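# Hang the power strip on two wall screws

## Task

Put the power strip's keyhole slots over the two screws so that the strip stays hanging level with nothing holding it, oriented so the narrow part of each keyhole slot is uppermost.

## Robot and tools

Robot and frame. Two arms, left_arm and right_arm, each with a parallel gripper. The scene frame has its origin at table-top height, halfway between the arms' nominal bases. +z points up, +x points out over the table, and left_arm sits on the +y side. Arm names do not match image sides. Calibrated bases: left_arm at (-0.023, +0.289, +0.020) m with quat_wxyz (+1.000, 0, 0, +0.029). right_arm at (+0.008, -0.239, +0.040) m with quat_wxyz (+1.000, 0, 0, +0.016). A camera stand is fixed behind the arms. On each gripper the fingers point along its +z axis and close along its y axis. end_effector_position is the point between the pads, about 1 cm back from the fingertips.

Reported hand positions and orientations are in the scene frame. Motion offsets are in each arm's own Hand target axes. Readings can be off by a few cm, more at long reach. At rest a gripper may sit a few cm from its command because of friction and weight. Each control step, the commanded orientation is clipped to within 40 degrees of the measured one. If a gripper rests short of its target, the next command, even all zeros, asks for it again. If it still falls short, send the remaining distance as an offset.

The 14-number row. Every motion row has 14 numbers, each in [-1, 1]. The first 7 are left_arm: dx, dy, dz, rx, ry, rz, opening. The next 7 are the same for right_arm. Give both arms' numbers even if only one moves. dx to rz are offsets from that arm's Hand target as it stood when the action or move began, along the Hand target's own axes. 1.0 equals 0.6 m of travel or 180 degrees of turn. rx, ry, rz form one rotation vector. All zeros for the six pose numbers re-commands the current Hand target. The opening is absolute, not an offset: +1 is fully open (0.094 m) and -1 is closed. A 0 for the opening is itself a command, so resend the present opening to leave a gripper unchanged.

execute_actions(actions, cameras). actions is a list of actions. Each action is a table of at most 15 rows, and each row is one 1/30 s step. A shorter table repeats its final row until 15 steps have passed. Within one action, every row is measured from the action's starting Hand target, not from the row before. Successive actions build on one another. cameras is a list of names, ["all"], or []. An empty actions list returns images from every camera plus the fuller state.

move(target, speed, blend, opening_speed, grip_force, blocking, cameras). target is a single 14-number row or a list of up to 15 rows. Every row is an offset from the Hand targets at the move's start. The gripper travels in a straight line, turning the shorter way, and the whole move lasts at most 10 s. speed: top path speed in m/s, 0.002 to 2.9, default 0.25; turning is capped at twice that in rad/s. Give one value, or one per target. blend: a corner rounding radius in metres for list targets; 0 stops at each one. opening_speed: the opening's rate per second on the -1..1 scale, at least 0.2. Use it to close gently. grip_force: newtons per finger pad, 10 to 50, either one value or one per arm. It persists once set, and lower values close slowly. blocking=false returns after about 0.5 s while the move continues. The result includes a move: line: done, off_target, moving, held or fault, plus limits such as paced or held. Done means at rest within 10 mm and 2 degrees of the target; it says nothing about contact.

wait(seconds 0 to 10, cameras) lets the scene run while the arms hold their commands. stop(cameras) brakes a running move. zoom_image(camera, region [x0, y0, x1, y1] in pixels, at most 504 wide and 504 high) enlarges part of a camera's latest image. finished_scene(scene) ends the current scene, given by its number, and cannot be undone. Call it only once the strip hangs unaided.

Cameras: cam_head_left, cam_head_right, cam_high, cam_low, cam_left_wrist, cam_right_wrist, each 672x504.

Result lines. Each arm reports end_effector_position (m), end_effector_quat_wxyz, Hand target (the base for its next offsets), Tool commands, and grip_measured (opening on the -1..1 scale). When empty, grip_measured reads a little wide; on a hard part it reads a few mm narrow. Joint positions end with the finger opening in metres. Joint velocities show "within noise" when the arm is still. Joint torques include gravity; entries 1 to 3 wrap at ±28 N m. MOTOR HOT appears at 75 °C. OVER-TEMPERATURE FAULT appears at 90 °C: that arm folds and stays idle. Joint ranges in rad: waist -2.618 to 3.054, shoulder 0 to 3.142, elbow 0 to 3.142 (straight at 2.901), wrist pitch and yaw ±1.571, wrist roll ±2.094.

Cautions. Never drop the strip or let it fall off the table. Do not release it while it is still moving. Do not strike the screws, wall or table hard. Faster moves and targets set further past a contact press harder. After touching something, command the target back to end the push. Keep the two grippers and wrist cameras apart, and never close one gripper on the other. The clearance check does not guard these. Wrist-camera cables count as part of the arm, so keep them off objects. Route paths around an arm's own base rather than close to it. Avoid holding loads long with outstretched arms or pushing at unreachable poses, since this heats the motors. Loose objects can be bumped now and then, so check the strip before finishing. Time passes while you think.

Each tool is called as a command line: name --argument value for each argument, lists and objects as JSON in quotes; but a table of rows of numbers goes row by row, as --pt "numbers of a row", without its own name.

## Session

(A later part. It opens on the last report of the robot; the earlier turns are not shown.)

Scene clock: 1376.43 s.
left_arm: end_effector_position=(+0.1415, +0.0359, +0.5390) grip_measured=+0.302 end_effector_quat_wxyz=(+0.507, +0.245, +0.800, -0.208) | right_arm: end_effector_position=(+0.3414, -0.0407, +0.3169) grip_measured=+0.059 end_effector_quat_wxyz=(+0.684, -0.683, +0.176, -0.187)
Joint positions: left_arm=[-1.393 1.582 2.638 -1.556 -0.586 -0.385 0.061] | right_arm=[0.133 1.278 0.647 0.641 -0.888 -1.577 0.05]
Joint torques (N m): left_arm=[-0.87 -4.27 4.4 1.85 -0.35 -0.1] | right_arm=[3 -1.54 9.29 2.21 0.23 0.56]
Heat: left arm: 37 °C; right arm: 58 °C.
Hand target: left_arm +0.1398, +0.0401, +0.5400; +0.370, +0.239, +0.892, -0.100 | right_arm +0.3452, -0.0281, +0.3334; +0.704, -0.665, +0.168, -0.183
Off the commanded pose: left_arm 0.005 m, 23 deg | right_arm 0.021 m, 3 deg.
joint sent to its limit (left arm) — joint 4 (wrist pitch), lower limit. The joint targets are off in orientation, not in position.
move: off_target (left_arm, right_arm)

move --target '[0,0,0,0,0,0,0.3,-0.002,0.03,-0.01,-0.002,0.0,0.004,-0.1]' --speed 0.04

Scene clock: 1379.90 s.
left_arm: end_effector_position=(+0.1415, +0.0359, +0.5390) grip_measured=+0.302 end_effector_quat_wxyz=(+0.507, +0.245, +0.800, -0.208) | right_arm: end_effector_position=(+0.3415, -0.0408, +0.3155) grip_measured=+0.059 end_effector_quat_wxyz=(+0.695, -0.671, +0.170, -0.192)
Joint positions: left_arm=[-1.393 1.582 2.638 -1.556 -0.586 -0.385 0.061] | right_arm=[0.133 1.302 0.614 0.752 -0.888 -1.542 0.05]
Joint torques (N m): left_arm=[-0.85 -4.27 4.4 1.85 -0.36 -0.1] | right_arm=[2.17 -1.84 7.01 1.84 0.14 0.32]
Heat: left arm: 37 °C; right arm: 58 °C.
Hand target: left_arm +0.1398, +0.0401, +0.5400; +0.370, +0.239, +0.892, -0.100 | right_arm +0.3420, -0.0319, +0.3151; +0.703, -0.667, +0.173, -0.178
Off the commanded pose: left_arm 0.005 m, 23 deg | right_arm 0.009 m, 2 deg.
joint sent to its limit (left arm) — joint 4 (wrist pitch), lower limit. The joint targets are off in orientation, not in position.
move: off_target (left_arm)

move --target '[0,0,0,0,0,0,0.3,-0.002,0.03,-0.004,-0.018,0.0,0.004,-0.1]' --speed 0.04

Scene clock: 1383.40 s.
left_arm: end_effector_position=(+0.1415, +0.0359, +0.5390) grip_measured=+0.302 end_effector_quat_wxyz=(+0.507, +0.245, +0.800, -0.208) | right_arm: end_effector_position=(+0.3418, -0.0409, +0.3126) grip_measured=+0.059 end_effector_quat_wxyz=(+0.690, -0.676, +0.165, -0.198)
Joint positions: left_arm=[-1.393 1.582 2.638 -1.556 -0.586 -0.385 0.061] | right_arm=[0.133 1.302 0.614 0.736 -0.887 -1.574 0.05]
Joint torques (N m): left_arm=[-0.85 -4.27 4.38 1.85 -0.35 -0.1] | right_arm=[1.98 -2.33 6.02 1.28 0.08 0.13]
Heat: left arm: 37 °C; right arm: 56 °C.
Hand target: left_arm +0.1398, +0.0401, +0.5400; +0.370, +0.239, +0.892, -0.100 | right_arm +0.3401, -0.0326, +0.2971; +0.685, -0.685, +0.182, -0.169
Off the commanded pose: left_arm 0.005 m, 23 deg | right_arm 0.018 m, 4 deg.
joint sent to its limit (left arm) — joint 4 (wrist pitch), lower limit. The joint targets are off in orientation, not in position.
move: off_target (left_arm, right_arm)

move --target '[0,0,0,0,0,0,0.3,-0.002,0.025,-0.008,-0.004,0.0,0.008,-0.1]' --speed 0.04

Scene clock: 1387.17 s.
left_arm: end_effector_position=(+0.1415, +0.0359, +0.5390) grip_measured=+0.302 end_effector_quat_wxyz=(+0.507, +0.245, +0.800, -0.208) | right_arm: end_effector_position=(+0.3415, -0.0419, +0.2860) grip_measured=+0.059 end_effector_quat_wxyz=(+0.677, -0.688, +0.185, -0.184)
Joint positions: left_arm=[-1.393 1.582 2.638 -1.556 -0.586 -0.385 0.061] | right_arm=[0.133 1.325 0.572 0.728 -0.878 -1.594 0.05]
Joint torques (N m): left_arm=[-0.85 -4.29 4.4 1.86 -0.35 -0.1] | right_arm=[1.03 -3.33 5.91 1.68 -0.21 0.37]
Heat: left arm: 37 °C; right arm: 55 °C.
Hand target: left_arm +0.1398, +0.0401, +0.5400; +0.370, +0.239, +0.892, -0.100 | right_arm +0.3365, -0.0362, +0.2822; +0.683, -0.687, +0.191, -0.159
Off the commanded pose: left_arm 0.005 m, 23 deg | right_arm 0.009 m, 3 deg.
joint sent to its limit (left arm) — joint 4 (wrist pitch), lower limit. The joint targets are off in orientation, not in position.
move: off_target (left_arm, right_arm)

move --target '[0,0,0,0,0,0,0.3,-0.000,0.02,0.004,0.003,0.0,0.0,-0.1]' --speed 0.03

Scene clock: 1390.77 s.
left_arm: end_effector_position=(+0.1415, +0.0359, +0.5390) grip_measured=+0.302 end_effector_quat_wxyz=(+0.507, +0.245, +0.800, -0.208) | right_arm: end_effector_position=(+0.3417, -0.0416, +0.2842) grip_measured=+0.059 end_effector_quat_wxyz=(+0.688, -0.677, +0.179, -0.190)
Joint positions: left_arm=[-1.393 1.582 2.638 -1.556 -0.586 -0.385 0.061] | right_arm=[0.134 1.358 0.542 0.845 -0.878 -1.56 0.05]
Joint torques (N m): left_arm=[-0.87 -4.27 4.4 1.86 -0.35 -0.1] | right_arm=[1.61 -2.4 5.23 1.46 -0.09 0.2]
Heat: left arm: 37 °C; right arm: 54 °C.
Hand target: left_arm +0.1398, +0.0401, +0.5400; +0.370, +0.239, +0.892, -0.100 | right_arm +0.3371, -0.0340, +0.2701; +0.686, -0.684, +0.191, -0.160
Off the commanded pose: left_arm 0.005 m, 23 deg | right_arm 0.017 m, 4 deg.
joint sent to its limit (left arm) — joint 4 (wrist pitch), lower limit. The joint targets are off in orientation, not in position.
move: off_target (left_arm, right_arm)

move --target '[0,0,0,0,0,0,0.3,-0.000,0.012,0.0,-0.01,0.0,0.003,-0.1]' --speed 0.03 --cameras '["cam_head_left","cam_left_wrist"]'

zoom_image --camera "cam_head_left" --region '[310, 100, 430, 240]'

Scene clock: 1397.10 s.
left_arm: end_effector_position=(+0.1415, +0.0359, +0.5390) grip_measured=+0.302 end_effector_quat_wxyz=(+0.507, +0.245, +0.800, -0.208) | right_arm: end_effector_position=(+0.3417, -0.0416, +0.2837) grip_measured=+0.059 end_effector_quat_wxyz=(+0.687, -0.678, +0.179, -0.190)
Joint positions: left_arm=[-1.393 1.582 2.638 -1.556 -0.586 -0.385 0.061] | right_arm=[0.134 1.358 0.542 0.842 -0.878 -1.562 0.05]
Joint torques (N m): left_arm=[-0.85 -4.26 4.4 1.86 -0.35 -0.09] | right_arm=[1.62 -2.91 5.46 0.99 -0.1 -0.03]
Heat: left arm: 37 °C; right arm: 53 °C.
Hand target: left_arm +0.1398, +0.0401, +0.5400; +0.370, +0.239, +0.892, -0.100 | right_arm +0.3368, -0.0339, +0.2629; +0.676, -0.693, +0.196, -0.154
Off the commanded pose: left_arm 0.005 m, 23 deg | right_arm 0.023 m, 5 deg.
joint sent to its limit (left arm) — joint 4 (wrist pitch), lower limit. The joint targets are off in orientation, not in position.
move: off_target (left_arm, right_arm)
Images, in order (width x height): cam_head_left 672x504, cam_left_wrist 672x504.

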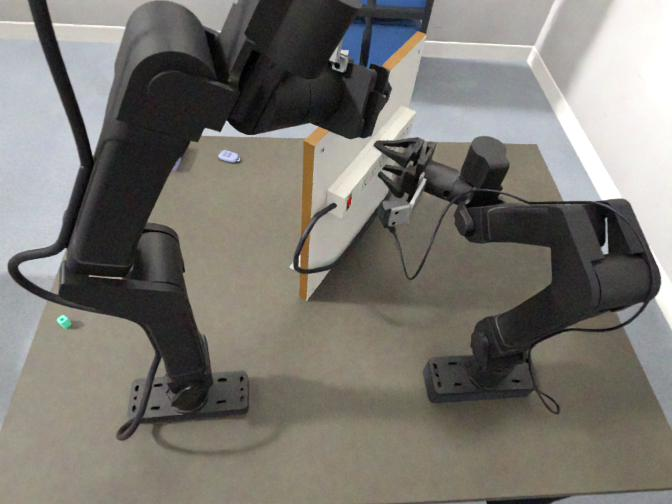

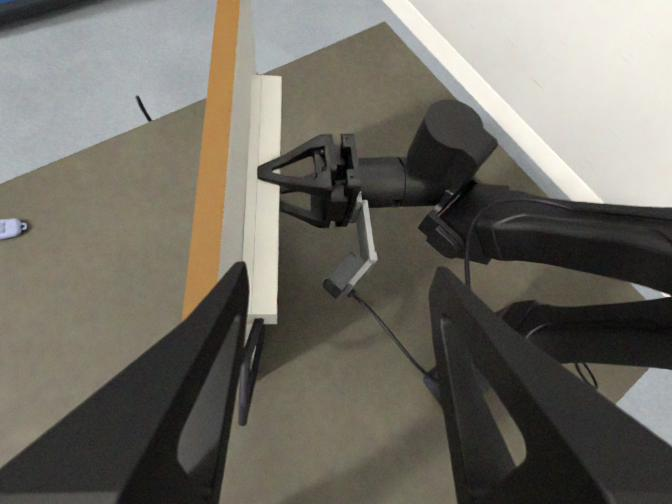

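Scaled by 3.600.

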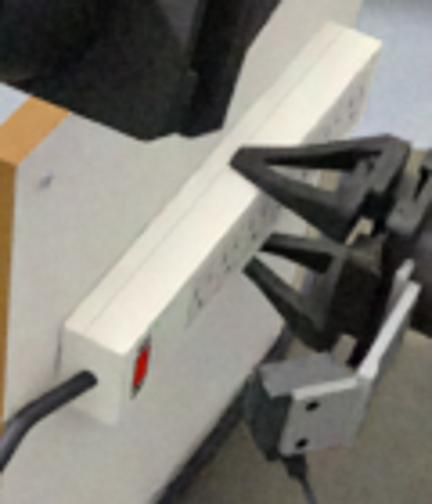

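move --target '[0,0,0,0,0,0,0.3,-0.000,0.0,0.0,0.0,0.0,0.03,-0.1]' --speed 0.05

Scene clock: 1406.33 s.
left_arm: end_effector_position=(+0.1415, +0.0359, +0.5390) grip_measured=+0.302 end_effector_quat_wxyz=(+0.507, +0.245, +0.800, -0.208) | right_arm: end_effector_position=(+0.3417, -0.0416, +0.2837) grip_measured=+0.059 end_effector_quat_wxyz=(+0.688, -0.677, +0.183, -0.186)
Joint positions: left_arm=[-1.393 1.582 2.638 -1.556 -0.586 -0.385 0.061] | right_arm=[0.134 1.358 0.542 0.842 -0.878 -1.551 0.05]
Joint torques (N m): left_arm=[-0.87 -4.27 4.4 1.86 -0.36 -0.09] | right_arm=[1.68 -2.93 5.38 0.99 -0.07 0.71]
Heat: left arm: 37 °C; right arm: 51 °C.
Hand target: left_arm +0.1398, +0.0401, +0.5400; +0.370, +0.239, +0.892, -0.100 | right_arm +0.3368, -0.0339, +0.2629; +0.682, -0.683, +0.229, -0.122
Off the commanded pose: left_arm 0.005 m, 23 deg | right_arm 0.023 m, 9 deg.
joint sent to its limit (left arm) — joint 4 (wrist pitch), lower limit. The joint targets are off in orientation, not in position.
move: off_target (left_arm, right_arm)

move --target '[0,0,0,0,0,0,0.3,-0.000,0.0,0.0,0.0,0.0,0.02,-0.1]' --speed 0.05

Scene clock: 1409.90 s.
left_arm: end_effector_position=(+0.1415, +0.0359, +0.5390) grip_measured=+0.302 end_effector_quat_wxyz=(+0.507, +0.245, +0.800, -0.208) | right_arm: end_effector_position=(+0.3421, -0.0412, +0.2850) grip_measured=+0.059 end_effector_quat_wxyz=(+0.692, -0.673, +0.192, -0.179)
Joint positions: left_arm=[-1.393 1.582 2.638 -1.556 -0.586 -0.385 0.061] | right_arm=[0.137 1.358 0.542 0.849 -0.871 -1.52 0.05]
Joint torques (N m): left_arm=[-0.87 -4.27 4.4 1.86 -0.35 -0.1] | right_arm=[1.5 -3.06 5.34 0.95 -0.13 0.97]
Heat: left arm: 37 °C; right arm: 51 °C.
Hand target: left_arm +0.1398, +0.0401, +0.5400; +0.370, +0.239, +0.892, -0.100 | right_arm +0.3368, -0.0339, +0.2629; +0.686, -0.676, +0.250, -0.100
Off the commanded pose: left_arm 0.005 m, 23 deg | right_arm 0.024 m, 11 deg.
joint sent to its limit (left arm) — joint 4 (wrist pitch), lower limit. The joint targets are off in orientation, not in position.
move: off_target (left_arm, right_arm)

move --target '[0,0,0,0,0,0,0.3,-0.000,0.0,0.0,0.0,0.0,-0.05,-0.1]' --speed 0.05

Scene clock: 1417.10 s.
left_arm: end_effector_position=(+0.1415, +0.0359, +0.5390) grip_measured=+0.302 end_effector_quat_wxyz=(+0.507, +0.245, +0.800, -0.208) | right_arm: end_effector_position=(+0.3420, -0.0411, +0.2839) grip_measured=+0.059 end_effector_quat_wxyz=(+0.687, -0.677, +0.181, -0.190)
Joint positions: left_arm=[-1.393 1.582 2.638 -1.556 -0.586 -0.385 0.061] | right_arm=[0.137 1.358 0.542 0.843 -0.872 -1.559 0.05]
Joint torques (N m): left_arm=[-0.87 -4.26 4.41 1.86 -0.35 -0.1] | right_arm=[1.35 -2.86 5.45 1.02 -0.17 -0.06]
Heat: left arm: 37 °C; right arm: 50 °C.
Hand target: left_arm +0.1398, +0.0401, +0.5400; +0.370, +0.239, +0.892, -0.100 | right_arm +0.3368, -0.0339, +0.2629; +0.676, -0.694, +0.196, -0.154
Off the commanded pose: left_arm 0.005 m, 23 deg | right_arm 0.023 m, 5 deg.
joint sent to its limit (left arm) — joint 4 (wrist pitch), lower limit. The joint targets are off in orientation, not in position.
move: off_target (left_arm, right_arm)

move --target '[0,0,0,0,0,0,0.3,-0.000,0.0,0.0,0.0,0.0,-0.04,-0.1]' --speed 0.05

Scene clock: 1424.27 s.
left_arm: end_effector_position=(+0.1415, +0.0359, +0.5390) grip_measured=+0.302 end_effector_quat_wxyz=(+0.507, +0.245, +0.800, -0.208) | right_arm: end_effector_position=(+0.3408, -0.0405, +0.2872) grip_measured=+0.059 end_effector_quat_wxyz=(+0.686, -0.679, +0.157, -0.209)
Joint positions: left_arm=[-1.393 1.582 2.638 -1.556 -0.586 -0.385 0.061] | right_arm=[0.137 1.358 0.542 0.861 -0.879 -1.605 0.05]
Joint torques (N m): left_arm=[-0.88 -4.26 4.4 1.86 -0.35 -0.1] | right_arm=[1.29 -2.52 5.18 0.99 -0.11 -0.72]
Heat: left arm: 37 °C; right arm: 49 °C.
Hand target: left_arm +0.1398, +0.0401, +0.5400; +0.370, +0.239, +0.892, -0.100 | right_arm +0.3368, -0.0339, +0.2630; +0.665, -0.704, +0.153, -0.196
Off the commanded pose: left_arm 0.005 m, 23 deg | right_arm 0.025 m, 4 deg.
joint sent to its limit (left arm) — joint 4 (wrist pitch), lower limit. The joint targets are off in orientation, not in position.
move: off_target (left_arm, right_arm)

move --target '[0,0,0,0,0,0,0.3,0.0182,-0.001,-0.0293,0.010,0.006,0.02,-0.1]' --speed 0.04

Scene clock: 1443.23 s.
left_arm: end_effector_position=(+0.1415, +0.0359, +0.5390) grip_measured=+0.302 end_effector_quat_wxyz=(+0.507, +0.245, +0.800, -0.208) | right_arm: end_effector_position=(+0.3381, -0.0463, +0.2882) grip_measured=+0.059 end_effector_quat_wxyz=(+0.690, -0.676, +0.149, -0.212)
Joint positions: left_arm=[-1.393 1.582 2.638 -1.556 -0.586 -0.385 0.061] | right_arm=[0.112 1.358 0.526 0.902 -0.912 -1.596 0.05]
Joint torques (N m): left_arm=[-0.87 -4.27 4.41 1.86 -0.35 -0.1] | right_arm=[-2.41 -2.61 4.18 1.21 -0.33 0.09]
Heat: left arm: 37 °C; right arm: 49 °C.
Hand target: left_arm +0.1398, +0.0401, +0.5400; +0.370, +0.239, +0.892, -0.100 | right_arm +0.3379, -0.0544, +0.2650; +0.680, -0.687, +0.178, -0.184
Off the commanded pose: left_arm 0.005 m, 23 deg | right_arm 0.025 m, 5 deg.
joint sent to its limit (left arm) — joint 4 (wrist pitch), lower limit. The joint targets are off in orientation, not in position.
move: off_target (left_arm, right_arm)

move --target '[0,0,0,0,0,0,0.3,0.0,-0.04,-0.025,-0.008,0.0,0.004,-0.1]' --speed 0.06

Scene clock: 1448.40 s.
left_arm: end_effector_position=(+0.1415, +0.0359, +0.5390) grip_measured=+0.302 end_effector_quat_wxyz=(+0.507, +0.245, +0.800, -0.208) | right_arm: end_effector_position=(+0.3339, -0.0686, +0.2624) grip_measured=+0.059 end_effector_quat_wxyz=(+0.656, -0.705, +0.207, -0.171)
Joint positions: left_arm=[-1.393 1.582 2.638 -1.556 -0.586 -0.385 0.061] | right_arm=[0.033 1.282 0.526 0.615 -0.962 -1.656 0.05]
Joint torques (N m): left_arm=[-0.87 -4.27 4.4 1.85 -0.35 -0.1] | right_arm=[-0.31 -6.53 8.95 1.67 -0.46 0.31]
Heat: left arm: 37 °C; right arm: 48 °C.
Hand target: left_arm +0.1398, +0.0401, +0.5400; +0.370, +0.239, +0.892, -0.100 | right_arm +0.3304, -0.0672, +0.2891; +0.673, -0.694, +0.184, -0.178
Off the commanded pose: left_arm 0.005 m, 23 deg | right_arm 0.027 m, 4 deg.
joint sent to its limit (left arm) — joint 4 (wrist pitch), lower limit. The joint targets are off in orientation, not in position.
move: off_target (left_arm, right_arm)

move --target '[0,0,0,0,0,0,0.3,-0.008,0.045,0.026,0.02,0.0,-0.006,-0.1]' --speed 0.05

Scene clock: 1454.20 s.
left_arm: end_effector_position=(+0.1415, +0.0359, +0.5390) grip_measured=+0.302 end_effector_quat_wxyz=(+0.507, +0.245, +0.800, -0.208) | right_arm: end_effector_position=(+0.3367, -0.0559, +0.2610) grip_measured=+0.059 end_effector_quat_wxyz=(+0.683, -0.681, +0.168, -0.204)
Joint positions: left_arm=[-1.393 1.582 2.638 -1.556 -0.586 -0.385 0.061] | right_arm=[0.08 1.4 0.46 0.968 -0.926 -1.597 0.05]
Joint torques (N m): left_arm=[-0.87 -4.27 4.4 1.85 -0.35 -0.1] | right_arm=[0.87 -3.28 5.38 1.9 -0.08 0.42]
Heat: left arm: 37 °C; right arm: 49 °C.
Hand target: left_arm +0.1398, +0.0401, +0.5400; +0.370, +0.239, +0.892, -0.100 | right_arm +0.3334, -0.0520, +0.2617; +0.692, -0.674, +0.172, -0.190
Off the commanded pose: left_arm 0.005 m, 23 deg | right_arm 0.005 m, 2 deg.
joint sent to its limit (left arm) — joint 4 (wrist pitch), lower limit. The joint targets are off in orientation, not in position.
move: off_target (left_arm)

move --target '[0,0,0,0,0,0,0.3,0.0,0.004,0.0,-0.004,0.0,0.018,-0.1]' --speed 0.05

Scene clock: 1458.60 s.
left_arm: end_effector_position=(+0.1415, +0.0359, +0.5390) grip_measured=+0.302 end_effector_quat_wxyz=(+0.507, +0.245, +0.800, -0.208) | right_arm: end_effector_position=(+0.3369, -0.0560, +0.2591) grip_measured=+0.059 end_effector_quat_wxyz=(+0.685, -0.679, +0.184, -0.189)
Joint positions: left_arm=[-1.393 1.582 2.638 -1.556 -0.586 -0.385 0.061] | right_arm=[0.08 1.4 0.46 0.957 -0.925 -1.562 0.05]
Joint torques (N m): left_arm=[-0.87 -4.27 4.41 1.85 -0.35 -0.09] | right_arm=[0.84 -3.62 5.64 1.72 -0.1 0.5]
Heat: left arm: 37 °C; right arm: 49 °C.
Hand target: left_arm +0.1398, +0.0401, +0.5400; +0.370, +0.239, +0.892, -0.100 | right_arm +0.3335, -0.0519, +0.2593; +0.693, -0.674, +0.192, -0.169
Off the commanded pose: left_arm 0.005 m, 23 deg | right_arm 0.005 m, 3 deg.
joint sent to its limit (left arm) — joint 4 (wrist pitch), lower limit. The joint targets are off in orientation, not in position.
move: off_target (left_arm, right_arm)

move --target '[0,0,0,0,0,0,0.3,0.0,0.0,0.018,0.0,0.0,0.0,-0.1]' --speed 0.03

Scene clock: 1461.80 s.
left_arm: end_effector_position=(+0.1415, +0.0359, +0.5390) grip_measured=+0.302 end_effector_quat_wxyz=(+0.507, +0.245, +0.800, -0.208) | right_arm: end_effector_position=(+0.3376, -0.0488, +0.2520) grip_measured=+0.059 end_effector_quat_wxyz=(+0.683, -0.681, +0.193, -0.178)
Joint positions: left_arm=[-1.393 1.582 2.638 -1.556 -0.586 -0.385 0.061] | right_arm=[0.108 1.421 0.46 0.956 -0.899 -1.553 0.05]
Joint torques (N m): left_arm=[-0.85 -4.27 4.38 1.86 -0.35 -0.1] | right_arm=[1.37 -3.15 7.3 1.79 -0.01 0.39]
Heat: left arm: 37 °C; right arm: 50 °C.
Hand target: left_arm +0.1398, +0.0401, +0.5400; +0.370, +0.239, +0.892, -0.100 | right_arm +0.3389, -0.0427, +0.2594; +0.693, -0.674, +0.192, -0.169
Off the commanded pose: left_arm 0.005 m, 23 deg | right_arm 0.010 m, 2 deg.
joint sent to its limit (left arm) — joint 4 (wrist pitch), lower limit. The joint targets are off in orientation, not in position.
move: off_target (left_arm)

move --target '[0,0,0,0,0,0,0.3,0.008,-0.008,-0.004,0.008,0.0,-0.010,-0.1]' --speed 0.03

Scene clock: 1468.20 s.
left_arm: end_effector_position=(+0.1415, +0.0359, +0.5390) grip_measured=+0.302 end_effector_quat_wxyz=(+0.507, +0.245, +0.800, -0.208) | right_arm: end_effector_position=(+0.3386, -0.0484, +0.2534) grip_measured=+0.059 end_effector_quat_wxyz=(+0.688, -0.678, +0.182, -0.184)
Joint positions: left_arm=[-1.393 1.582 2.638 -1.556 -0.586 -0.385 0.061] | right_arm=[0.106 1.444 0.46 1.005 -0.909 -1.553 0.05]
Joint torques (N m): left_arm=[-0.85 -4.27 4.38 1.85 -0.35 -0.1] | right_arm=[-0.03 -3.36 7.39 1.86 -0.1 0.37]
Heat: left arm: 37 °C; right arm: 51 °C.
Hand target: left_arm +0.1398, +0.0401, +0.5400; +0.370, +0.239, +0.892, -0.100 | right_arm +0.3420, -0.0472, +0.2640; +0.699, -0.668, +0.179, -0.182
Off the commanded pose: left_arm 0.005 m, 23 deg | right_arm 0.011 m, 2 deg.
joint sent to its limit (left arm) — joint 4 (wrist pitch), lower limit. The joint targets are off in orientation, not in position.
move: off_target (left_arm, right_arm)

move --target '[0,0,0,0,0,0,0.3,0.008,-0.008,-0.004,0.003,0.0,-0.005,-0.1]' --speed 0.03

Scene clock: 1473.10 s.
left_arm: end_effector_position=(+0.1415, +0.0359, +0.5390) grip_measured=+0.302 end_effector_quat_wxyz=(+0.507, +0.245, +0.800, -0.208) | right_arm: end_effector_position=(+0.3406, -0.0531, +0.2547) grip_measured=+0.059 end_effector_quat_wxyz=(+0.688, -0.677, +0.183, -0.190)
Joint positions: left_arm=[-1.393 1.582 2.638 -1.556 -0.586 -0.385 0.061] | right_arm=[0.09 1.444 0.46 1.013 -0.915 -1.553 0.05]
Joint torques (N m): left_arm=[-0.87 -4.27 4.4 1.86 -0.35 -0.09] | right_arm=[-0.32 -3.23 8.29 1.9 -0.21 0.36]
Heat: left arm: 37 °C; right arm: 52 °C.
Hand target: left_arm +0.1398, +0.0401, +0.5400; +0.370, +0.239, +0.892, -0.100 | right_arm +0.3449, -0.0519, +0.2687; +0.701, -0.666, +0.173, -0.189
Off the commanded pose: left_arm 0.005 m, 23 deg | right_arm 0.015 m, 2 deg.
joint sent to its limit (left arm) — joint 4 (wrist pitch), lower limit. The joint targets are off in orientation, not in position.
move: off_target (left_arm, right_arm)

move --target '[0,0,0,0,0,0,0.3,0.001,-0.006,0.014,0.0,-0.002,-0.001,-0.1]' --speed 0.03

Scene clock: 1477.63 s.
left_arm: end_effector_position=(+0.1415, +0.0359, +0.5390) grip_measured=+0.302 end_effector_quat_wxyz=(+0.507, +0.245, +0.800, -0.208) | right_arm: end_effector_position=(+0.3426, -0.0523, +0.2536) grip_measured=+0.059 end_effector_quat_wxyz=(+0.687, -0.678, +0.183, -0.186)
Joint positions: left_arm=[-1.393 1.582 2.638 -1.556 -0.586 -0.385 0.061] | right_arm=[0.09 1.456 0.47 1.01 -0.921 -1.553 0.05]
Joint torques (N m): left_arm=[-0.85 -4.27 4.4 1.86 -0.35 -0.1] | right_arm=[1.31 -3.52 9.77 1.72 0 0.34]
Heat: left arm: 37 °C; right arm: 52 °C.
Hand target: left_arm +0.1398, +0.0401, +0.5400; +0.370, +0.239, +0.892, -0.100 | right_arm +0.3495, -0.0450, +0.2727; +0.701, -0.667, +0.170, -0.188
Off the commanded pose: left_arm 0.005 m, 23 deg | right_arm 0.022 m, 2 deg.
joint sent to its limit (left arm) — joint 4 (wrist pitch), lower limit. The joint targets are off in orientation, not in position.
move: off_target (left_arm, right_arm)

move --target '[0,0,0,0,0,0,0.3,-0.004,-0.004,0.01,0.0,0,-0.001,-0.1]' --speed 0.03

Scene clock: 1480.20 s.
left_arm: end_effector_position=(+0.1415, +0.0359, +0.5390) grip_measured=+0.302 end_effector_quat_wxyz=(+0.507, +0.245, +0.800, -0.208) | right_arm: end_effector_position=(+0.3417, -0.0474, +0.2547) grip_measured=+0.059 end_effector_quat_wxyz=(+0.688, -0.679, +0.179, -0.182)
Joint positions: left_arm=[-1.393 1.582 2.638 -1.556 -0.586 -0.385 0.061] | right_arm=[0.105 1.456 0.479 0.999 -0.917 -1.555 0.05]
Joint torques (N m): left_arm=[-0.87 -4.27 4.4 1.85 -0.35 -0.09] | right_arm=[2.04 -3.82 10.02 1.7 0.21 0.32]
Heat: left arm: 37 °C; right arm: 53 °C.
Hand target: left_arm +0.1398, +0.0401, +0.5400; +0.370, +0.239, +0.892, -0.100 | right_arm +0.3502, -0.0387, +0.2754; +0.701, -0.667, +0.169, -0.189
Off the commanded pose: left_arm 0.005 m, 23 deg | right_arm 0.024 m, 2 deg.
joint sent to its limit (left arm) — joint 4 (wrist pitch), lower limit. The joint targets are off in orientation, not in position.
move: off_target (left_arm, right_arm)

move --target '[0,0,0,0,0,0,0.3,0.005,-0.002,-0.006,0.0,0.002,-0.006,-0.1]' --speed 0.02

Scene clock: 1484.30 s.
left_arm: end_effector_position=(+0.1415, +0.0359, +0.5390) grip_measured=+0.302 end_effector_quat_wxyz=(+0.507, +0.245, +0.800, -0.208) | right_arm: end_effector_position=(+0.3417, -0.0474, +0.2547) grip_measured=+0.059 end_effector_quat_wxyz=(+0.688, -0.680, +0.178, -0.183)
Joint positions: left_arm=[-1.393 1.582 2.638 -1.556 -0.586 -0.385 0.061] | right_arm=[0.105 1.456 0.479 0.998 -0.917 -1.559 0.05]
Joint torques (N m): left_arm=[-0.85 -4.27 4.4 1.85 -0.35 -0.1] | right_arm=[0.76 -4.25 9.96 1.68 0.13 0.2]
Heat: left arm: 37 °C; right arm: 54 °C.
Hand target: left_arm +0.1398, +0.0401, +0.5400; +0.370, +0.239, +0.892, -0.100 | right_arm +0.3510, -0.0434, +0.2765; +0.698, -0.668, +0.165, -0.197
Off the commanded pose: left_arm 0.005 m, 23 deg | right_arm 0.024 m, 3 deg.
joint sent to its limit (left arm) — joint 4 (wrist pitch), lower limit. The joint targets are off in orientation, not in position.
move: off_target (left_arm, right_arm)

move --target '[0,0,0,0,0,0,0.3,0.006,-0.004,-0.004,0.0,0.000,-0.004,-0.1]' --speed 0.02

Scene clock: 1486.87 s.
left_arm: end_effector_position=(+0.1415, +0.0359, +0.5390) grip_measured=+0.302 end_effector_quat_wxyz=(+0.507, +0.245, +0.800, -0.208) | right_arm: end_effector_position=(+0.3421, -0.0472, +0.2565) grip_measured=+0.059 end_effector_quat_wxyz=(+0.686, -0.683, +0.168, -0.186)
Joint positions: left_arm=[-1.393 1.582 2.638 -1.556 -0.586 -0.385 0.061] | right_arm=[0.101 1.456 0.49 0.985 -0.933 -1.579 0.05]
Joint torques (N m): left_arm=[-0.87 -4.27 4.4 1.85 -0.35 -0.09] | right_arm=[-0.16 -4.48 9.66 1.68 0.11 0.24]
Heat: left arm: 37 °C; right arm: 55 °C.
Hand target: left_arm +0.1398, +0.0401, +0.5400; +0.370, +0.239, +0.892, -0.100 | right_arm +0.3528, -0.0474, +0.2788; +0.697, -0.669, +0.161, -0.202
Off the commanded pose: left_arm 0.005 m, 23 deg | right_arm 0.025 m, 3 deg.
joint sent to its limit (left arm) — joint 4 (wrist pitch), lower limit. The joint targets are off in orientation, not in position.
move: off_target (left_arm, right_arm)

move --target '[0,0,0,0,0,0,0.3,0.002,0.02,-0.008,0.0,-0.008,0.004,-0.1]' --speed 0.02

Scene clock: 1501.53 s.
left_arm: end_effector_position=(+0.1415, +0.0359, +0.5390) grip_measured=+0.302 end_effector_quat_wxyz=(+0.507, +0.245, +0.800, -0.208) | right_arm: end_effector_position=(+0.3440, -0.0502, +0.2545) grip_measured=+0.059 end_effector_quat_wxyz=(+0.692, -0.679, +0.159, -0.184)
Joint positions: left_arm=[-1.393 1.582 2.638 -1.556 -0.586 -0.385 0.061] | right_arm=[0.082 1.498 0.49 1.053 -0.966 -1.562 0.05]
Joint torques (N m): left_arm=[-0.85 -4.27 4.4 1.85 -0.35 -0.1] | right_arm=[-0.76 -3.52 8.51 1.67 -0.1 0.29]
Heat: left arm: 37 °C; right arm: 55 °C.
Hand target: left_arm +0.1398, +0.0401, +0.5400; +0.370, +0.239, +0.892, -0.100 | right_arm +0.3522, -0.0518, +0.2666; +0.700, -0.671, +0.156, -0.189
Off the commanded pose: left_arm 0.005 m, 23 deg | right_arm 0.015 m, 2 deg.
joint sent to its limit (left arm) — joint 4 (wrist pitch), lower limit. The joint targets are off in orientation, not in position.
move: off_target (left_arm, right_arm)

move --target '[0,0,0,0,0,0,0.3,-0.004,0.004,0.010,-0.003,0.0,0.004,-0.1]' --speed 0.02

Scene clock: 1508.13 s.
left_arm: end_effector_position=(+0.1415, +0.0359, +0.5390) grip_measured=+0.302 end_effector_quat_wxyz=(+0.507, +0.245, +0.800, -0.208) | right_arm: end_effector_position=(+0.3435, -0.0490, +0.2544) grip_measured=+0.059 end_effector_quat_wxyz=(+0.692, -0.680, +0.159, -0.183)
Joint positions: left_arm=[-1.393 1.582 2.638 -1.556 -0.586 -0.385 0.061] | right_arm=[0.086 1.498 0.49 1.053 -0.965 -1.562 0.05]
Joint torques (N m): left_arm=[-0.87 -4.27 4.4 1.86 -0.36 -0.1] | right_arm=[0.83 -3.23 9.05 1.51 0.19 0.26]
Heat: left arm: 37 °C; right arm: 54 °C.
Hand target: left_arm +0.1398, +0.0401, +0.5400; +0.370, +0.239, +0.892, -0.100 | right_arm +0.3531, -0.0454, +0.2643; +0.698, -0.673, +0.161, -0.184
Off the commanded pose: left_arm 0.005 m, 23 deg | right_arm 0.014 m, 1 deg.
joint sent to its limit (left arm) — joint 4 (wrist pitch), lower limit. The joint targets are off in orientation, not in position.
move: off_target (left_arm, right_arm)

wait --seconds 0 --cameras '["cam_left_wrist","cam_head_left"]'

zoom_image --camera "cam_left_wrist" --region '[230, 70, 330, 170]'

zoom_image --camera "cam_left_wrist" --region '[220, 240, 320, 340]'

zoom_image --camera "cam_head_left" --region '[310, 100, 430, 240]'

Scene clock: 1512.17 s.
left_arm: end_effector_position=(+0.1415, +0.0359, +0.5390) grip_measured=+0.302 end_effector_quat_wxyz=(+0.507, +0.245, +0.800, -0.208) | right_arm: end_effector_position=(+0.3435, -0.0490, +0.2544) grip_measured=+0.059 end_effector_quat_wxyz=(+0.692, -0.680, +0.159, -0.183)
Joint positions: left_arm=[-1.393 1.582 2.638 -1.556 -0.586 -0.385 0.061] | right_arm=[0.086 1.498 0.49 1.053 -0.965 -1.562 0.05]
Joint torques (N m): left_arm=[-0.87 -4.27 4.4 1.85 -0.36 -0.1] | right_arm=[0.8 -3.21 9.05 1.52 0.17 0.25]
Heat: left arm: 37 °C; right arm: 54 °C.
Hand target: left_arm +0.1398, +0.0401, +0.5400; +0.370, +0.239, +0.892, -0.100 | right_arm +0.3531, -0.0454, +0.2643; +0.698, -0.673, +0.161, -0.184
Tool commands: left_gripper/opening=+0.3 right_gripper/opening=-0.1
Off the commanded pose: left_arm 0.005 m, 23 deg | right_arm 0.014 m, 1 deg.
Images, in order (width x height): cam_head_left 672x504, cam_left_wrist 672x504.

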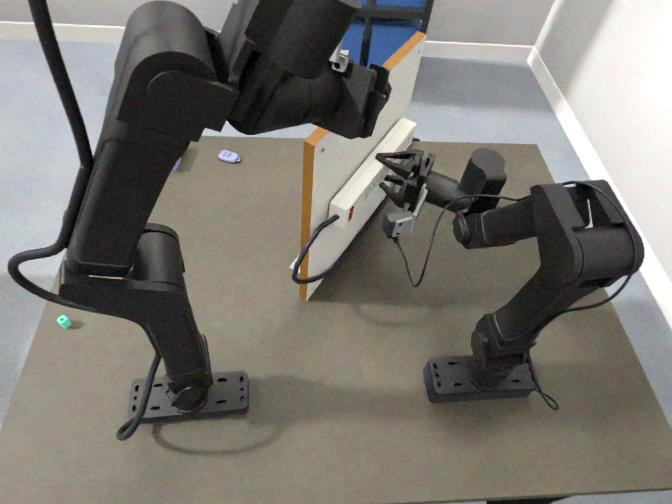

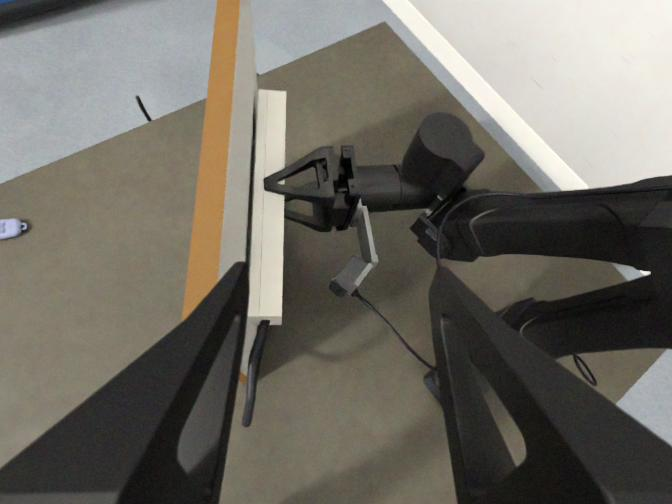

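Scaled by 5.040.

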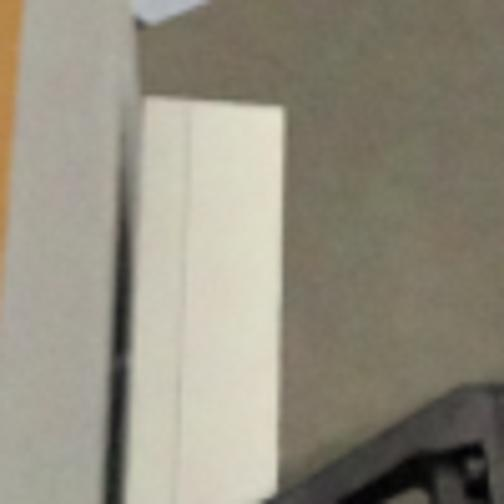

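Scaled by 5.040.

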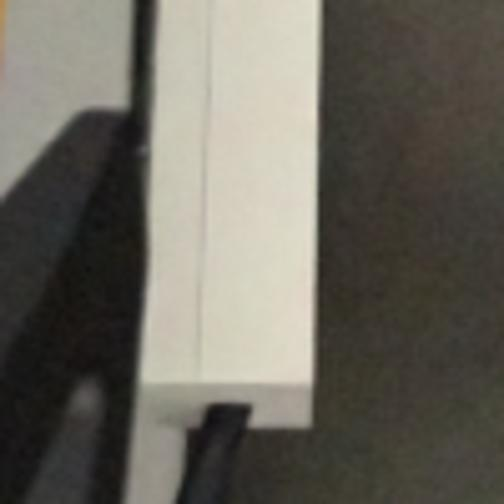

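Scaled by 3.600.

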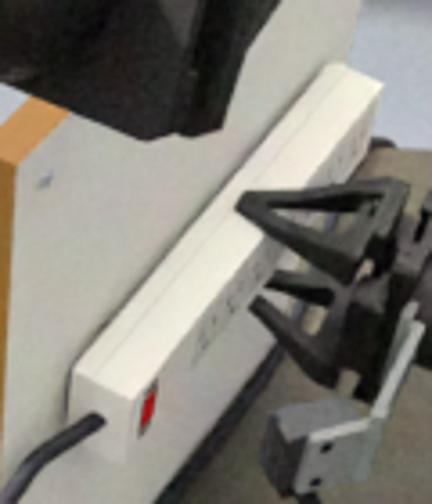

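move --pt "0 0 0 0 0 0 0.3 -0.003 -0.018 -0.016 -0.008 0.011 0.010 -0.1" --pt "0 0 0 0 0 0 0.3 -0.006 -0.018 0.002 -0.008 0.012 0.010 -0.1" --speed 0.03

Scene clock: 1525.17 s.
left_arm: end_effector_position=(+0.1415, +0.0359, +0.5390) grip_measured=+0.302 end_effector_quat_wxyz=(+0.507, +0.245, +0.800, -0.208) | right_arm: end_effector_position=(+0.3445, -0.0512, +0.2494) grip_measured=+0.059 end_effector_quat_wxyz=(+0.676, -0.687, +0.202, -0.172)
Joint positions: left_arm=[-1.393 1.582 2.638 -1.556 -0.586 -0.385 0.061] | right_arm=[0.097 1.432 0.49 0.899 -0.905 -1.567 0.05]
Joint torques (N m): left_arm=[-0.87 -4.27 4.4 1.86 -0.35 -0.09] | right_arm=[1.88 -5.78 9.85 1.61 0.19 0.28]
Heat: left arm: 37 °C; right arm: 54 °C.
Hand target: left_arm +0.1398, +0.0401, +0.5400; +0.370, +0.239, +0.892, -0.100 | right_arm +0.3501, -0.0429, +0.2752; +0.689, -0.675, +0.187, -0.183
Off the commanded pose: left_arm 0.005 m, 23 deg | right_arm 0.028 m, 3 deg.
joint sent to its limit (left arm) — joint 4 (wrist pitch), lower limit. The joint targets are off in orientation, not in position.
move: off_target (left_arm, right_arm)

move --pt "0 0 0 0 0 0 0.3 -0.008 -0.022 -0.016 0.010 0.0 -0.012 -0.1" --speed 0.04

Scene clock: 1534.33 s.
left_arm: end_effector_position=(+0.1415, +0.0359, +0.5390) grip_measured=+0.302 end_effector_quat_wxyz=(+0.507, +0.245, +0.800, -0.208) | right_arm: end_effector_position=(+0.3425, -0.0523, +0.2589) grip_measured=+0.059 end_effector_quat_wxyz=(+0.678, -0.684, +0.194, -0.186)
Joint positions: left_arm=[-1.393 1.582 2.638 -1.556 -0.586 -0.385 0.061] | right_arm=[0.098 1.398 0.49 0.889 -0.897 -1.577 0.05]
Joint torques (N m): left_arm=[-0.85 -4.29 4.4 1.85 -0.35 -0.09] | right_arm=[0.58 -7.06 8.46 1.86 -0.14 0.36]
Heat: left arm: 37 °C; right arm: 55 °C.
Hand target: left_arm +0.1398, +0.0401, +0.5400; +0.370, +0.239, +0.892, -0.100 | right_arm +0.3410, -0.0490, +0.2883; +0.696, -0.668, +0.172, -0.199
Off the commanded pose: left_arm 0.005 m, 23 deg | right_arm 0.030 m, 4 deg.
joint sent to its limit (left arm) — joint 4 (wrist pitch), lower limit. The joint targets are off in orientation, not in position.
move: off_target (left_arm, right_arm)

execute_actions --actions '[]' --cameras '["cam_left_wrist", "cam_head_left", "cam_right_wrist"]'

Scene clock: 1550.03 s.
left_arm: end_effector_position=(+0.1415, +0.0359, +0.5390) grip_measured=+0.302 end_effector_quat_wxyz=(+0.507, +0.245, +0.800, -0.208) | right_arm: end_effector_position=(+0.3425, -0.0523, +0.2589) grip_measured=+0.059 end_effector_quat_wxyz=(+0.678, -0.684, +0.194, -0.186)
Joint positions: left_arm=[-1.393 1.582 2.638 -1.556 -0.586 -0.385 0.061] | right_arm=[0.098 1.398 0.49 0.889 -0.897 -1.577 0.05]
Joint velocities: within noise
Joint torques (N m): left_arm=[-0.85 -4.27 4.4 1.86 -0.36 -0.09] | right_arm=[0.58 -7.08 8.42 1.86 -0.11 0.36]
Heat: left arm: 37 °C; right arm: 54 °C.
Hand target: left_arm +0.1398, +0.0401, +0.5400; +0.370, +0.239, +0.892, -0.100 | right_arm +0.3410, -0.0490, +0.2883; +0.696, -0.668, +0.172, -0.199
Tool commands: left_gripper/opening=+0.3 right_gripper/opening=-0.1
Off the commanded pose: left_arm 0.005 m, 23 deg | right_arm 0.030 m, 4 deg.
Images, in order (width x height): cam_head_left 672x504, cam_left_wrist 672x504, cam_right_wrist 672x504.

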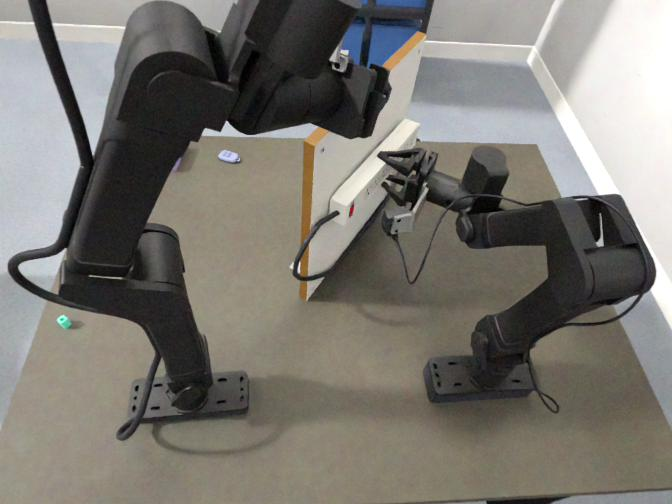

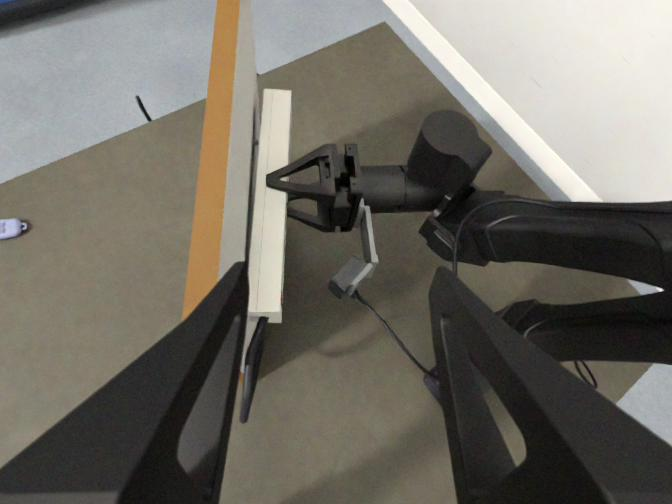

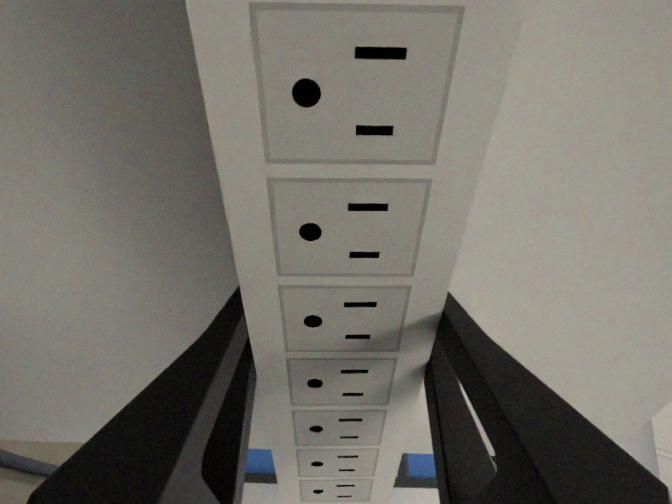

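zoom_image --camera "cam_left_wrist" --region '[200, 80, 320, 200]'

zoom_image --camera "cam_left_wrist" --region '[200, 220, 320, 340]'

zoom_image --camera "cam_head_left" --region '[310, 100, 430, 240]'

Scaled by 4.200.

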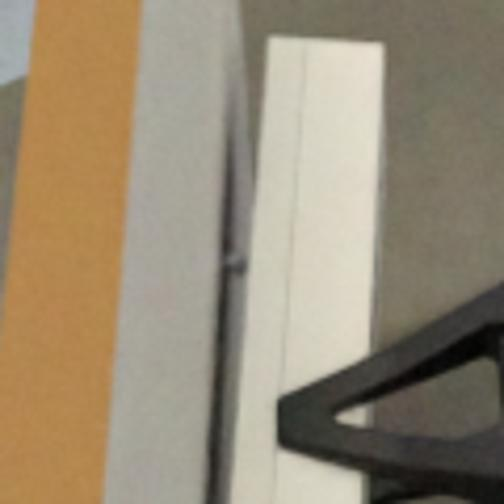

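Scaled by 4.200.

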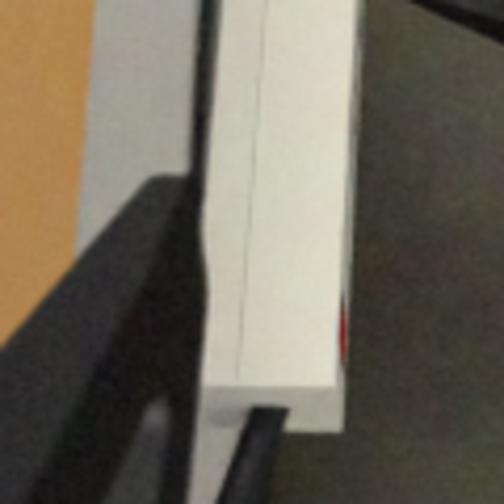

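Scaled by 3.600.

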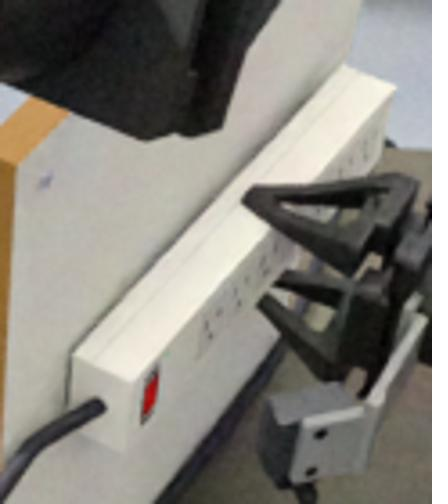

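move --target '[0,0,0,0,0,0,0.3, -0.0075,0,-0.002,0,0,0,-0.1]' --speed 0.1

Scene clock: 1567.20 s.
left_arm: end_effector_position=(+0.1415, +0.0359, +0.5390) grip_measured=+0.302 end_effector_quat_wxyz=(+0.507, +0.245, +0.800, -0.208) | right_arm: end_effector_position=(+0.3413, -0.0518, +0.2643) grip_measured=+0.059 end_effector_quat_wxyz=(+0.680, -0.682, +0.190, -0.193)
Joint positions: left_arm=[-1.393 1.582 2.638 -1.556 -0.586 -0.385 0.061] | right_arm=[0.102 1.382 0.49 0.889 -0.889 -1.577 0.05]
Joint torques (N m): left_arm=[-0.87 -4.27 4.38 1.86 -0.35 -0.09] | right_arm=[0.88 -6.99 7.5 1.82 -0.11 0.35]
Heat: left arm: 37 °C; right arm: 54 °C.
Hand target: left_arm +0.1398, +0.0401, +0.5400; +0.370, +0.239, +0.892, -0.100 | right_arm +0.3366, -0.0477, +0.2880; +0.696, -0.668, +0.172, -0.199
Off the commanded pose: left_arm 0.005 m, 23 deg | right_arm 0.025 m, 3 deg.
joint sent to its limit (left arm) — joint 4 (wrist pitch), lower limit. The joint targets are off in orientation, not in position.
move: off_target (left_arm, right_arm)

move --target '[0,0,0,0,0,0,0.3, -0.005,0.05,-0.002,0,0,0,-0.1]' --speed 0.1

Scene clock: 1575.80 s.
left_arm: end_effector_position=(+0.1415, +0.0359, +0.5390) grip_measured=+0.302 end_effector_quat_wxyz=(+0.507, +0.245, +0.800, -0.208) | right_arm: end_effector_position=(+0.3380, -0.0504, +0.2556) grip_measured=+0.059 end_effector_quat_wxyz=(+0.687, -0.674, +0.172, -0.210)
Joint positions: left_arm=[-1.393 1.582 2.638 -1.556 -0.586 -0.385 0.061] | right_arm=[0.109 1.439 0.44 1.049 -0.884 -1.58 0.05]
Joint torques (N m): left_arm=[-0.87 -4.27 4.4 1.85 -0.35 -0.09] | right_arm=[0.88 -3.45 5.39 1.84 -0.04 0.35]
Heat: left arm: 37 °C; right arm: 53 °C.
Hand target: left_arm +0.1398, +0.0401, +0.5400; +0.370, +0.239, +0.892, -0.100 | right_arm +0.3349, -0.0464, +0.2580; +0.696, -0.668, +0.172, -0.199
Off the commanded pose: left_arm 0.005 m, 23 deg | right_arm 0.006 m, 2 deg.
joint sent to its limit (left arm) — joint 4 (wrist pitch), lower limit. The joint targets are off in orientation, not in position.
move: off_target (left_arm)

move --target '[0,0,0,0,0,0,0.3, 0.001,-0.004,-0.001,-0.0155,-0.003,0.0135,-0.1]' --speed 0.1

Scene clock: 1583.50 s.
left_arm: end_effector_position=(+0.1415, +0.0359, +0.5390) grip_measured=+0.302 end_effector_quat_wxyz=(+0.507, +0.245, +0.800, -0.208) | right_arm: end_effector_position=(+0.3361, -0.0507, +0.2326) grip_measured=+0.059 end_effector_quat_wxyz=(+0.666, -0.695, +0.213, -0.168)
Joint positions: left_arm=[-1.393 1.582 2.638 -1.556 -0.586 -0.385 0.061] | right_arm=[0.109 1.424 0.44 0.896 -0.884 -1.588 0.05]
Joint torques (N m): left_arm=[-0.85 -4.27 4.38 1.86 -0.35 -0.1] | right_arm=[0.21 -7.13 8.28 1.77 -0.34 0.28]
Heat: left arm: 37 °C; right arm: 52 °C.
Hand target: left_arm +0.1398, +0.0401, +0.5400; +0.370, +0.239, +0.892, -0.100 | right_arm +0.3350, -0.0473, +0.2603; +0.685, -0.682, +0.187, -0.177
Off the commanded pose: left_arm 0.005 m, 23 deg | right_arm 0.028 m, 4 deg.
joint sent to its limit (left arm) — joint 4 (wrist pitch), lower limit. The joint targets are off in orientation, not in position.
move: off_target (left_arm, right_arm)

move --target '[0,0,0,0,0,0,0.3, 0.000,-0.028,0,0.017,0,-0.017,-0.1]' --speed 0.05

Scene clock: 1590.80 s.
left_arm: end_effector_position=(+0.1415, +0.0359, +0.5390) grip_measured=+0.302 end_effector_quat_wxyz=(+0.507, +0.245, +0.800, -0.208) | right_arm: end_effector_position=(+0.3359, -0.0505, +0.2453) grip_measured=+0.059 end_effector_quat_wxyz=(+0.676, -0.686, +0.192, -0.189)
Joint positions: left_arm=[-1.393 1.582 2.638 -1.556 -0.586 -0.385 0.061] | right_arm=[0.109 1.418 0.44 0.954 -0.886 -1.589 0.05]
Joint torques (N m): left_arm=[-0.87 -4.27 4.4 1.86 -0.35 -0.09] | right_arm=[0.1 -6.89 8.59 1.91 -0.28 0.38]
Heat: left arm: 37 °C; right arm: 52 °C.
Hand target: left_arm +0.1398, +0.0401, +0.5400; +0.370, +0.239, +0.892, -0.100 | right_arm +0.3352, -0.0475, +0.2772; +0.698, -0.668, +0.164, -0.200
Off the commanded pose: left_arm 0.005 m, 23 deg | right_arm 0.032 m, 5 deg.
joint sent to its limit (left arm) — joint 4 (wrist pitch), lower limit. The joint targets are off in orientation, not in position.
move: off_target (left_arm, right_arm)

move --target '[0,0,0,0,0,0,0.3, 0.004,-0.025,0,0,0,0,-0.1]' --speed 0.05

Scene clock: 1594.33 s.
left_arm: end_effector_position=(+0.1415, +0.0359, +0.5390) grip_measured=+0.302 end_effector_quat_wxyz=(+0.507, +0.245, +0.800, -0.208) | right_arm: end_effector_position=(+0.3358, -0.0499, +0.2599) grip_measured=+0.059 end_effector_quat_wxyz=(+0.678, -0.685, +0.186, -0.190)
Joint positions: left_arm=[-1.393 1.582 2.638 -1.556 -0.586 -0.385 0.061] | right_arm=[0.109 1.373 0.471 0.89 -0.891 -1.589 0.05]
Joint torques (N m): left_arm=[-0.87 -4.29 4.4 1.85 -0.36 -0.1] | right_arm=[-0.43 -6.79 9.59 1.73 -0.31 0.4]
Heat: left arm: 37 °C; right arm: 53 °C.
Hand target: left_arm +0.1398, +0.0401, +0.5400; +0.370, +0.239, +0.892, -0.100 | right_arm +0.3364, -0.0491, +0.2923; +0.698, -0.668, +0.164, -0.200
Off the commanded pose: left_arm 0.005 m, 23 deg | right_arm 0.032 m, 4 deg.
joint sent to its limit (left arm) — joint 4 (wrist pitch), lower limit. The joint targets are off in orientation, not in position.
move: off_target (left_arm, right_arm)

move --target '[0,0,0,0,0,0,0.3, 0.0075,0,0,0,0,0,-0.1]' --speed 0.05

Scene clock: 1597.37 s.
left_arm: end_effector_position=(+0.1415, +0.0359, +0.5390) grip_measured=+0.302 end_effector_quat_wxyz=(+0.507, +0.245, +0.800, -0.208) | right_arm: end_effector_position=(+0.3381, -0.0529, +0.2636) grip_measured=+0.059 end_effector_quat_wxyz=(+0.679, -0.684, +0.184, -0.194)
Joint positions: left_arm=[-1.393 1.582 2.638 -1.556 -0.586 -0.385 0.061] | right_arm=[0.096 1.373 0.482 0.887 -0.902 -1.589 0.05]
Joint torques (N m): left_arm=[-0.85 -4.29 4.4 1.86 -0.36 -0.1] | right_arm=[-0.31 -5.59 9.76 1.8 -0.3 0.42]
Heat: left arm: 37 °C; right arm: 53 °C.
Hand target: left_arm +0.1398, +0.0401, +0.5400; +0.370, +0.239, +0.892, -0.100 | right_arm +0.3403, -0.0513, +0.2925; +0.698, -0.668, +0.164, -0.200
Off the commanded pose: left_arm 0.005 m, 23 deg | right_arm 0.029 m, 4 deg.
joint sent to its limit (left arm) — joint 4 (wrist pitch), lower limit. The joint targets are off in orientation, not in position.
move: off_target (left_arm, right_arm)

move --pt "0 0 0 0 0 0 0.3 0 0.075 -0.003 0 0 0 -0.1" --pt "0 0 0 0 0 0 0.3 0 0.02 0 0 0 0 -0.1" --speed 0.06 --blend '[0.002,0]'

Scene clock: 1608.40 s.
left_arm: end_effector_position=(+0.1415, +0.0359, +0.5390) grip_measured=+0.302 end_effector_quat_wxyz=(+0.507, +0.245, +0.800, -0.208) | right_arm: end_effector_position=(+0.3381, -0.0518, +0.2493) grip_measured=+0.059 end_effector_quat_wxyz=(+0.681, -0.685, +0.183, -0.186)
Joint positions: left_arm=[-1.393 1.582 2.638 -1.556 -0.586 -0.385 0.061] | right_arm=[0.094 1.432 0.457 0.968 -0.917 -1.581 0.05]
Joint torques (N m): left_arm=[-0.87 -4.27 4.4 1.86 -0.35 -0.1] | right_arm=[-0.16 -7.2 9.21 1.72 -0.13 0.37]
Heat: left arm: 36 °C; right arm: 55 °C.
Hand target: left_arm +0.1398, +0.0401, +0.5400; +0.370, +0.239, +0.892, -0.100 | right_arm +0.3410, -0.0510, +0.2805; +0.698, -0.668, +0.164, -0.200
Off the commanded pose: left_arm 0.005 m, 23 deg | right_arm 0.031 m, 4 deg.
joint sent to its limit (left arm) — joint 4 (wrist pitch), lower limit. The joint targets are off in orientation, not in position.
move: off_target (left_arm, right_arm)

move --target '[0,0,0,0,0,0,0.3, 0,0,0.016,0,0,0,-0.1]' --speed 0.05

Scene clock: 1613.13 s.
left_arm: end_effector_position=(+0.1415, +0.0359, +0.5390) grip_measured=+0.302 end_effector_quat_wxyz=(+0.507, +0.245, +0.800, -0.208) | right_arm: end_effector_position=(+0.3411, -0.0483, +0.2548) grip_measured=+0.059 end_effector_quat_wxyz=(+0.682, -0.683, +0.181, -0.191)
Joint positions: left_arm=[-1.393 1.582 2.638 -1.556 -0.586 -0.385 0.061] | right_arm=[0.109 1.432 0.474 0.963 -0.897 -1.582 0.05]
Joint torques (N m): left_arm=[-0.87 -4.27 4.4 1.85 -0.35 -0.1] | right_arm=[1.09 -5.31 9.63 1.73 0 0.36]
Heat: left arm: 36 °C; right arm: 54 °C.
Hand target: left_arm +0.1398, +0.0401, +0.5400; +0.370, +0.239, +0.892, -0.100 | right_arm +0.3457, -0.0426, +0.2810; +0.698, -0.668, +0.164, -0.200
Off the commanded pose: left_arm 0.005 m, 23 deg | right_arm 0.027 m, 3 deg.
joint sent to its limit (left arm) — joint 4 (wrist pitch), lower limit. The joint targets are off in orientation, not in position.
move: off_target (left_arm, right_arm)

move --pt "0 0 0 0 0 0 0.3 0.012 0 0.005 0 0 0 -0.1" --pt "0 0 0 0 0 0 0.3 -0.012 -0.0015 0.005 0 0 0 -0.1" --pt "0 0 0 0 0 0 0.3 0.012 -0.003 0.005 0 0 0 -0.1" --pt "0 0 0 0 0 0 0.3 -0.012 -0.0045 0.005 0 0 0 -0.1" --pt "0 0 0 0 0 0 0.3 0.012 -0.006 0.005 0 0 0 -0.1" --pt "0 0 0 0 0 0 0.3 -0.012 -0.0075 0.005 0 0 0 -0.1" --pt "0 0 0 0 0 0 0.3 0.012 -0.009 0.005 0 0 0 -0.1" --pt "0 0 0 0 0 0 0.3 -0.0 -0.009 0.005 0 0 0 -0.1" --speed 0.04 --blend '[0.002,0.002,0.002,0.002,0.002,0.002,0.002,0]'

Scene clock: 1621.33 s.
left_arm: end_effector_position=(+0.1415, +0.0359, +0.5390) grip_measured=+0.302 end_effector_quat_wxyz=(+0.507, +0.245, +0.800, -0.208) | right_arm: end_effector_position=(+0.3430, -0.0460, +0.2583) grip_measured=+0.059 end_effector_quat_wxyz=(+0.680, -0.685, +0.180, -0.192)
Joint positions: left_arm=[-1.393 1.582 2.638 -1.556 -0.586 -0.385 0.061] | right_arm=[0.117 1.424 0.493 0.927 -0.89 -1.591 0.05]
Joint torques (N m): left_arm=[-0.85 -4.27 4.4 1.85 -0.36 -0.1] | right_arm=[1.11 -5.67 9.68 1.77 -0.01 0.44]
Heat: left arm: 36 °C; right arm: 55 °C.
Hand target: left_arm +0.1398, +0.0401, +0.5400; +0.370, +0.239, +0.892, -0.100 | right_arm +0.3469, -0.0402, +0.2865; +0.698, -0.668, +0.164, -0.200
Off the commanded pose: left_arm 0.005 m, 23 deg | right_arm 0.029 m, 3 deg.
joint sent to its limit (left arm) — joint 4 (wrist pitch), lower limit. The joint targets are off in orientation, not in position.
move: off_target (left_arm, right_arm)


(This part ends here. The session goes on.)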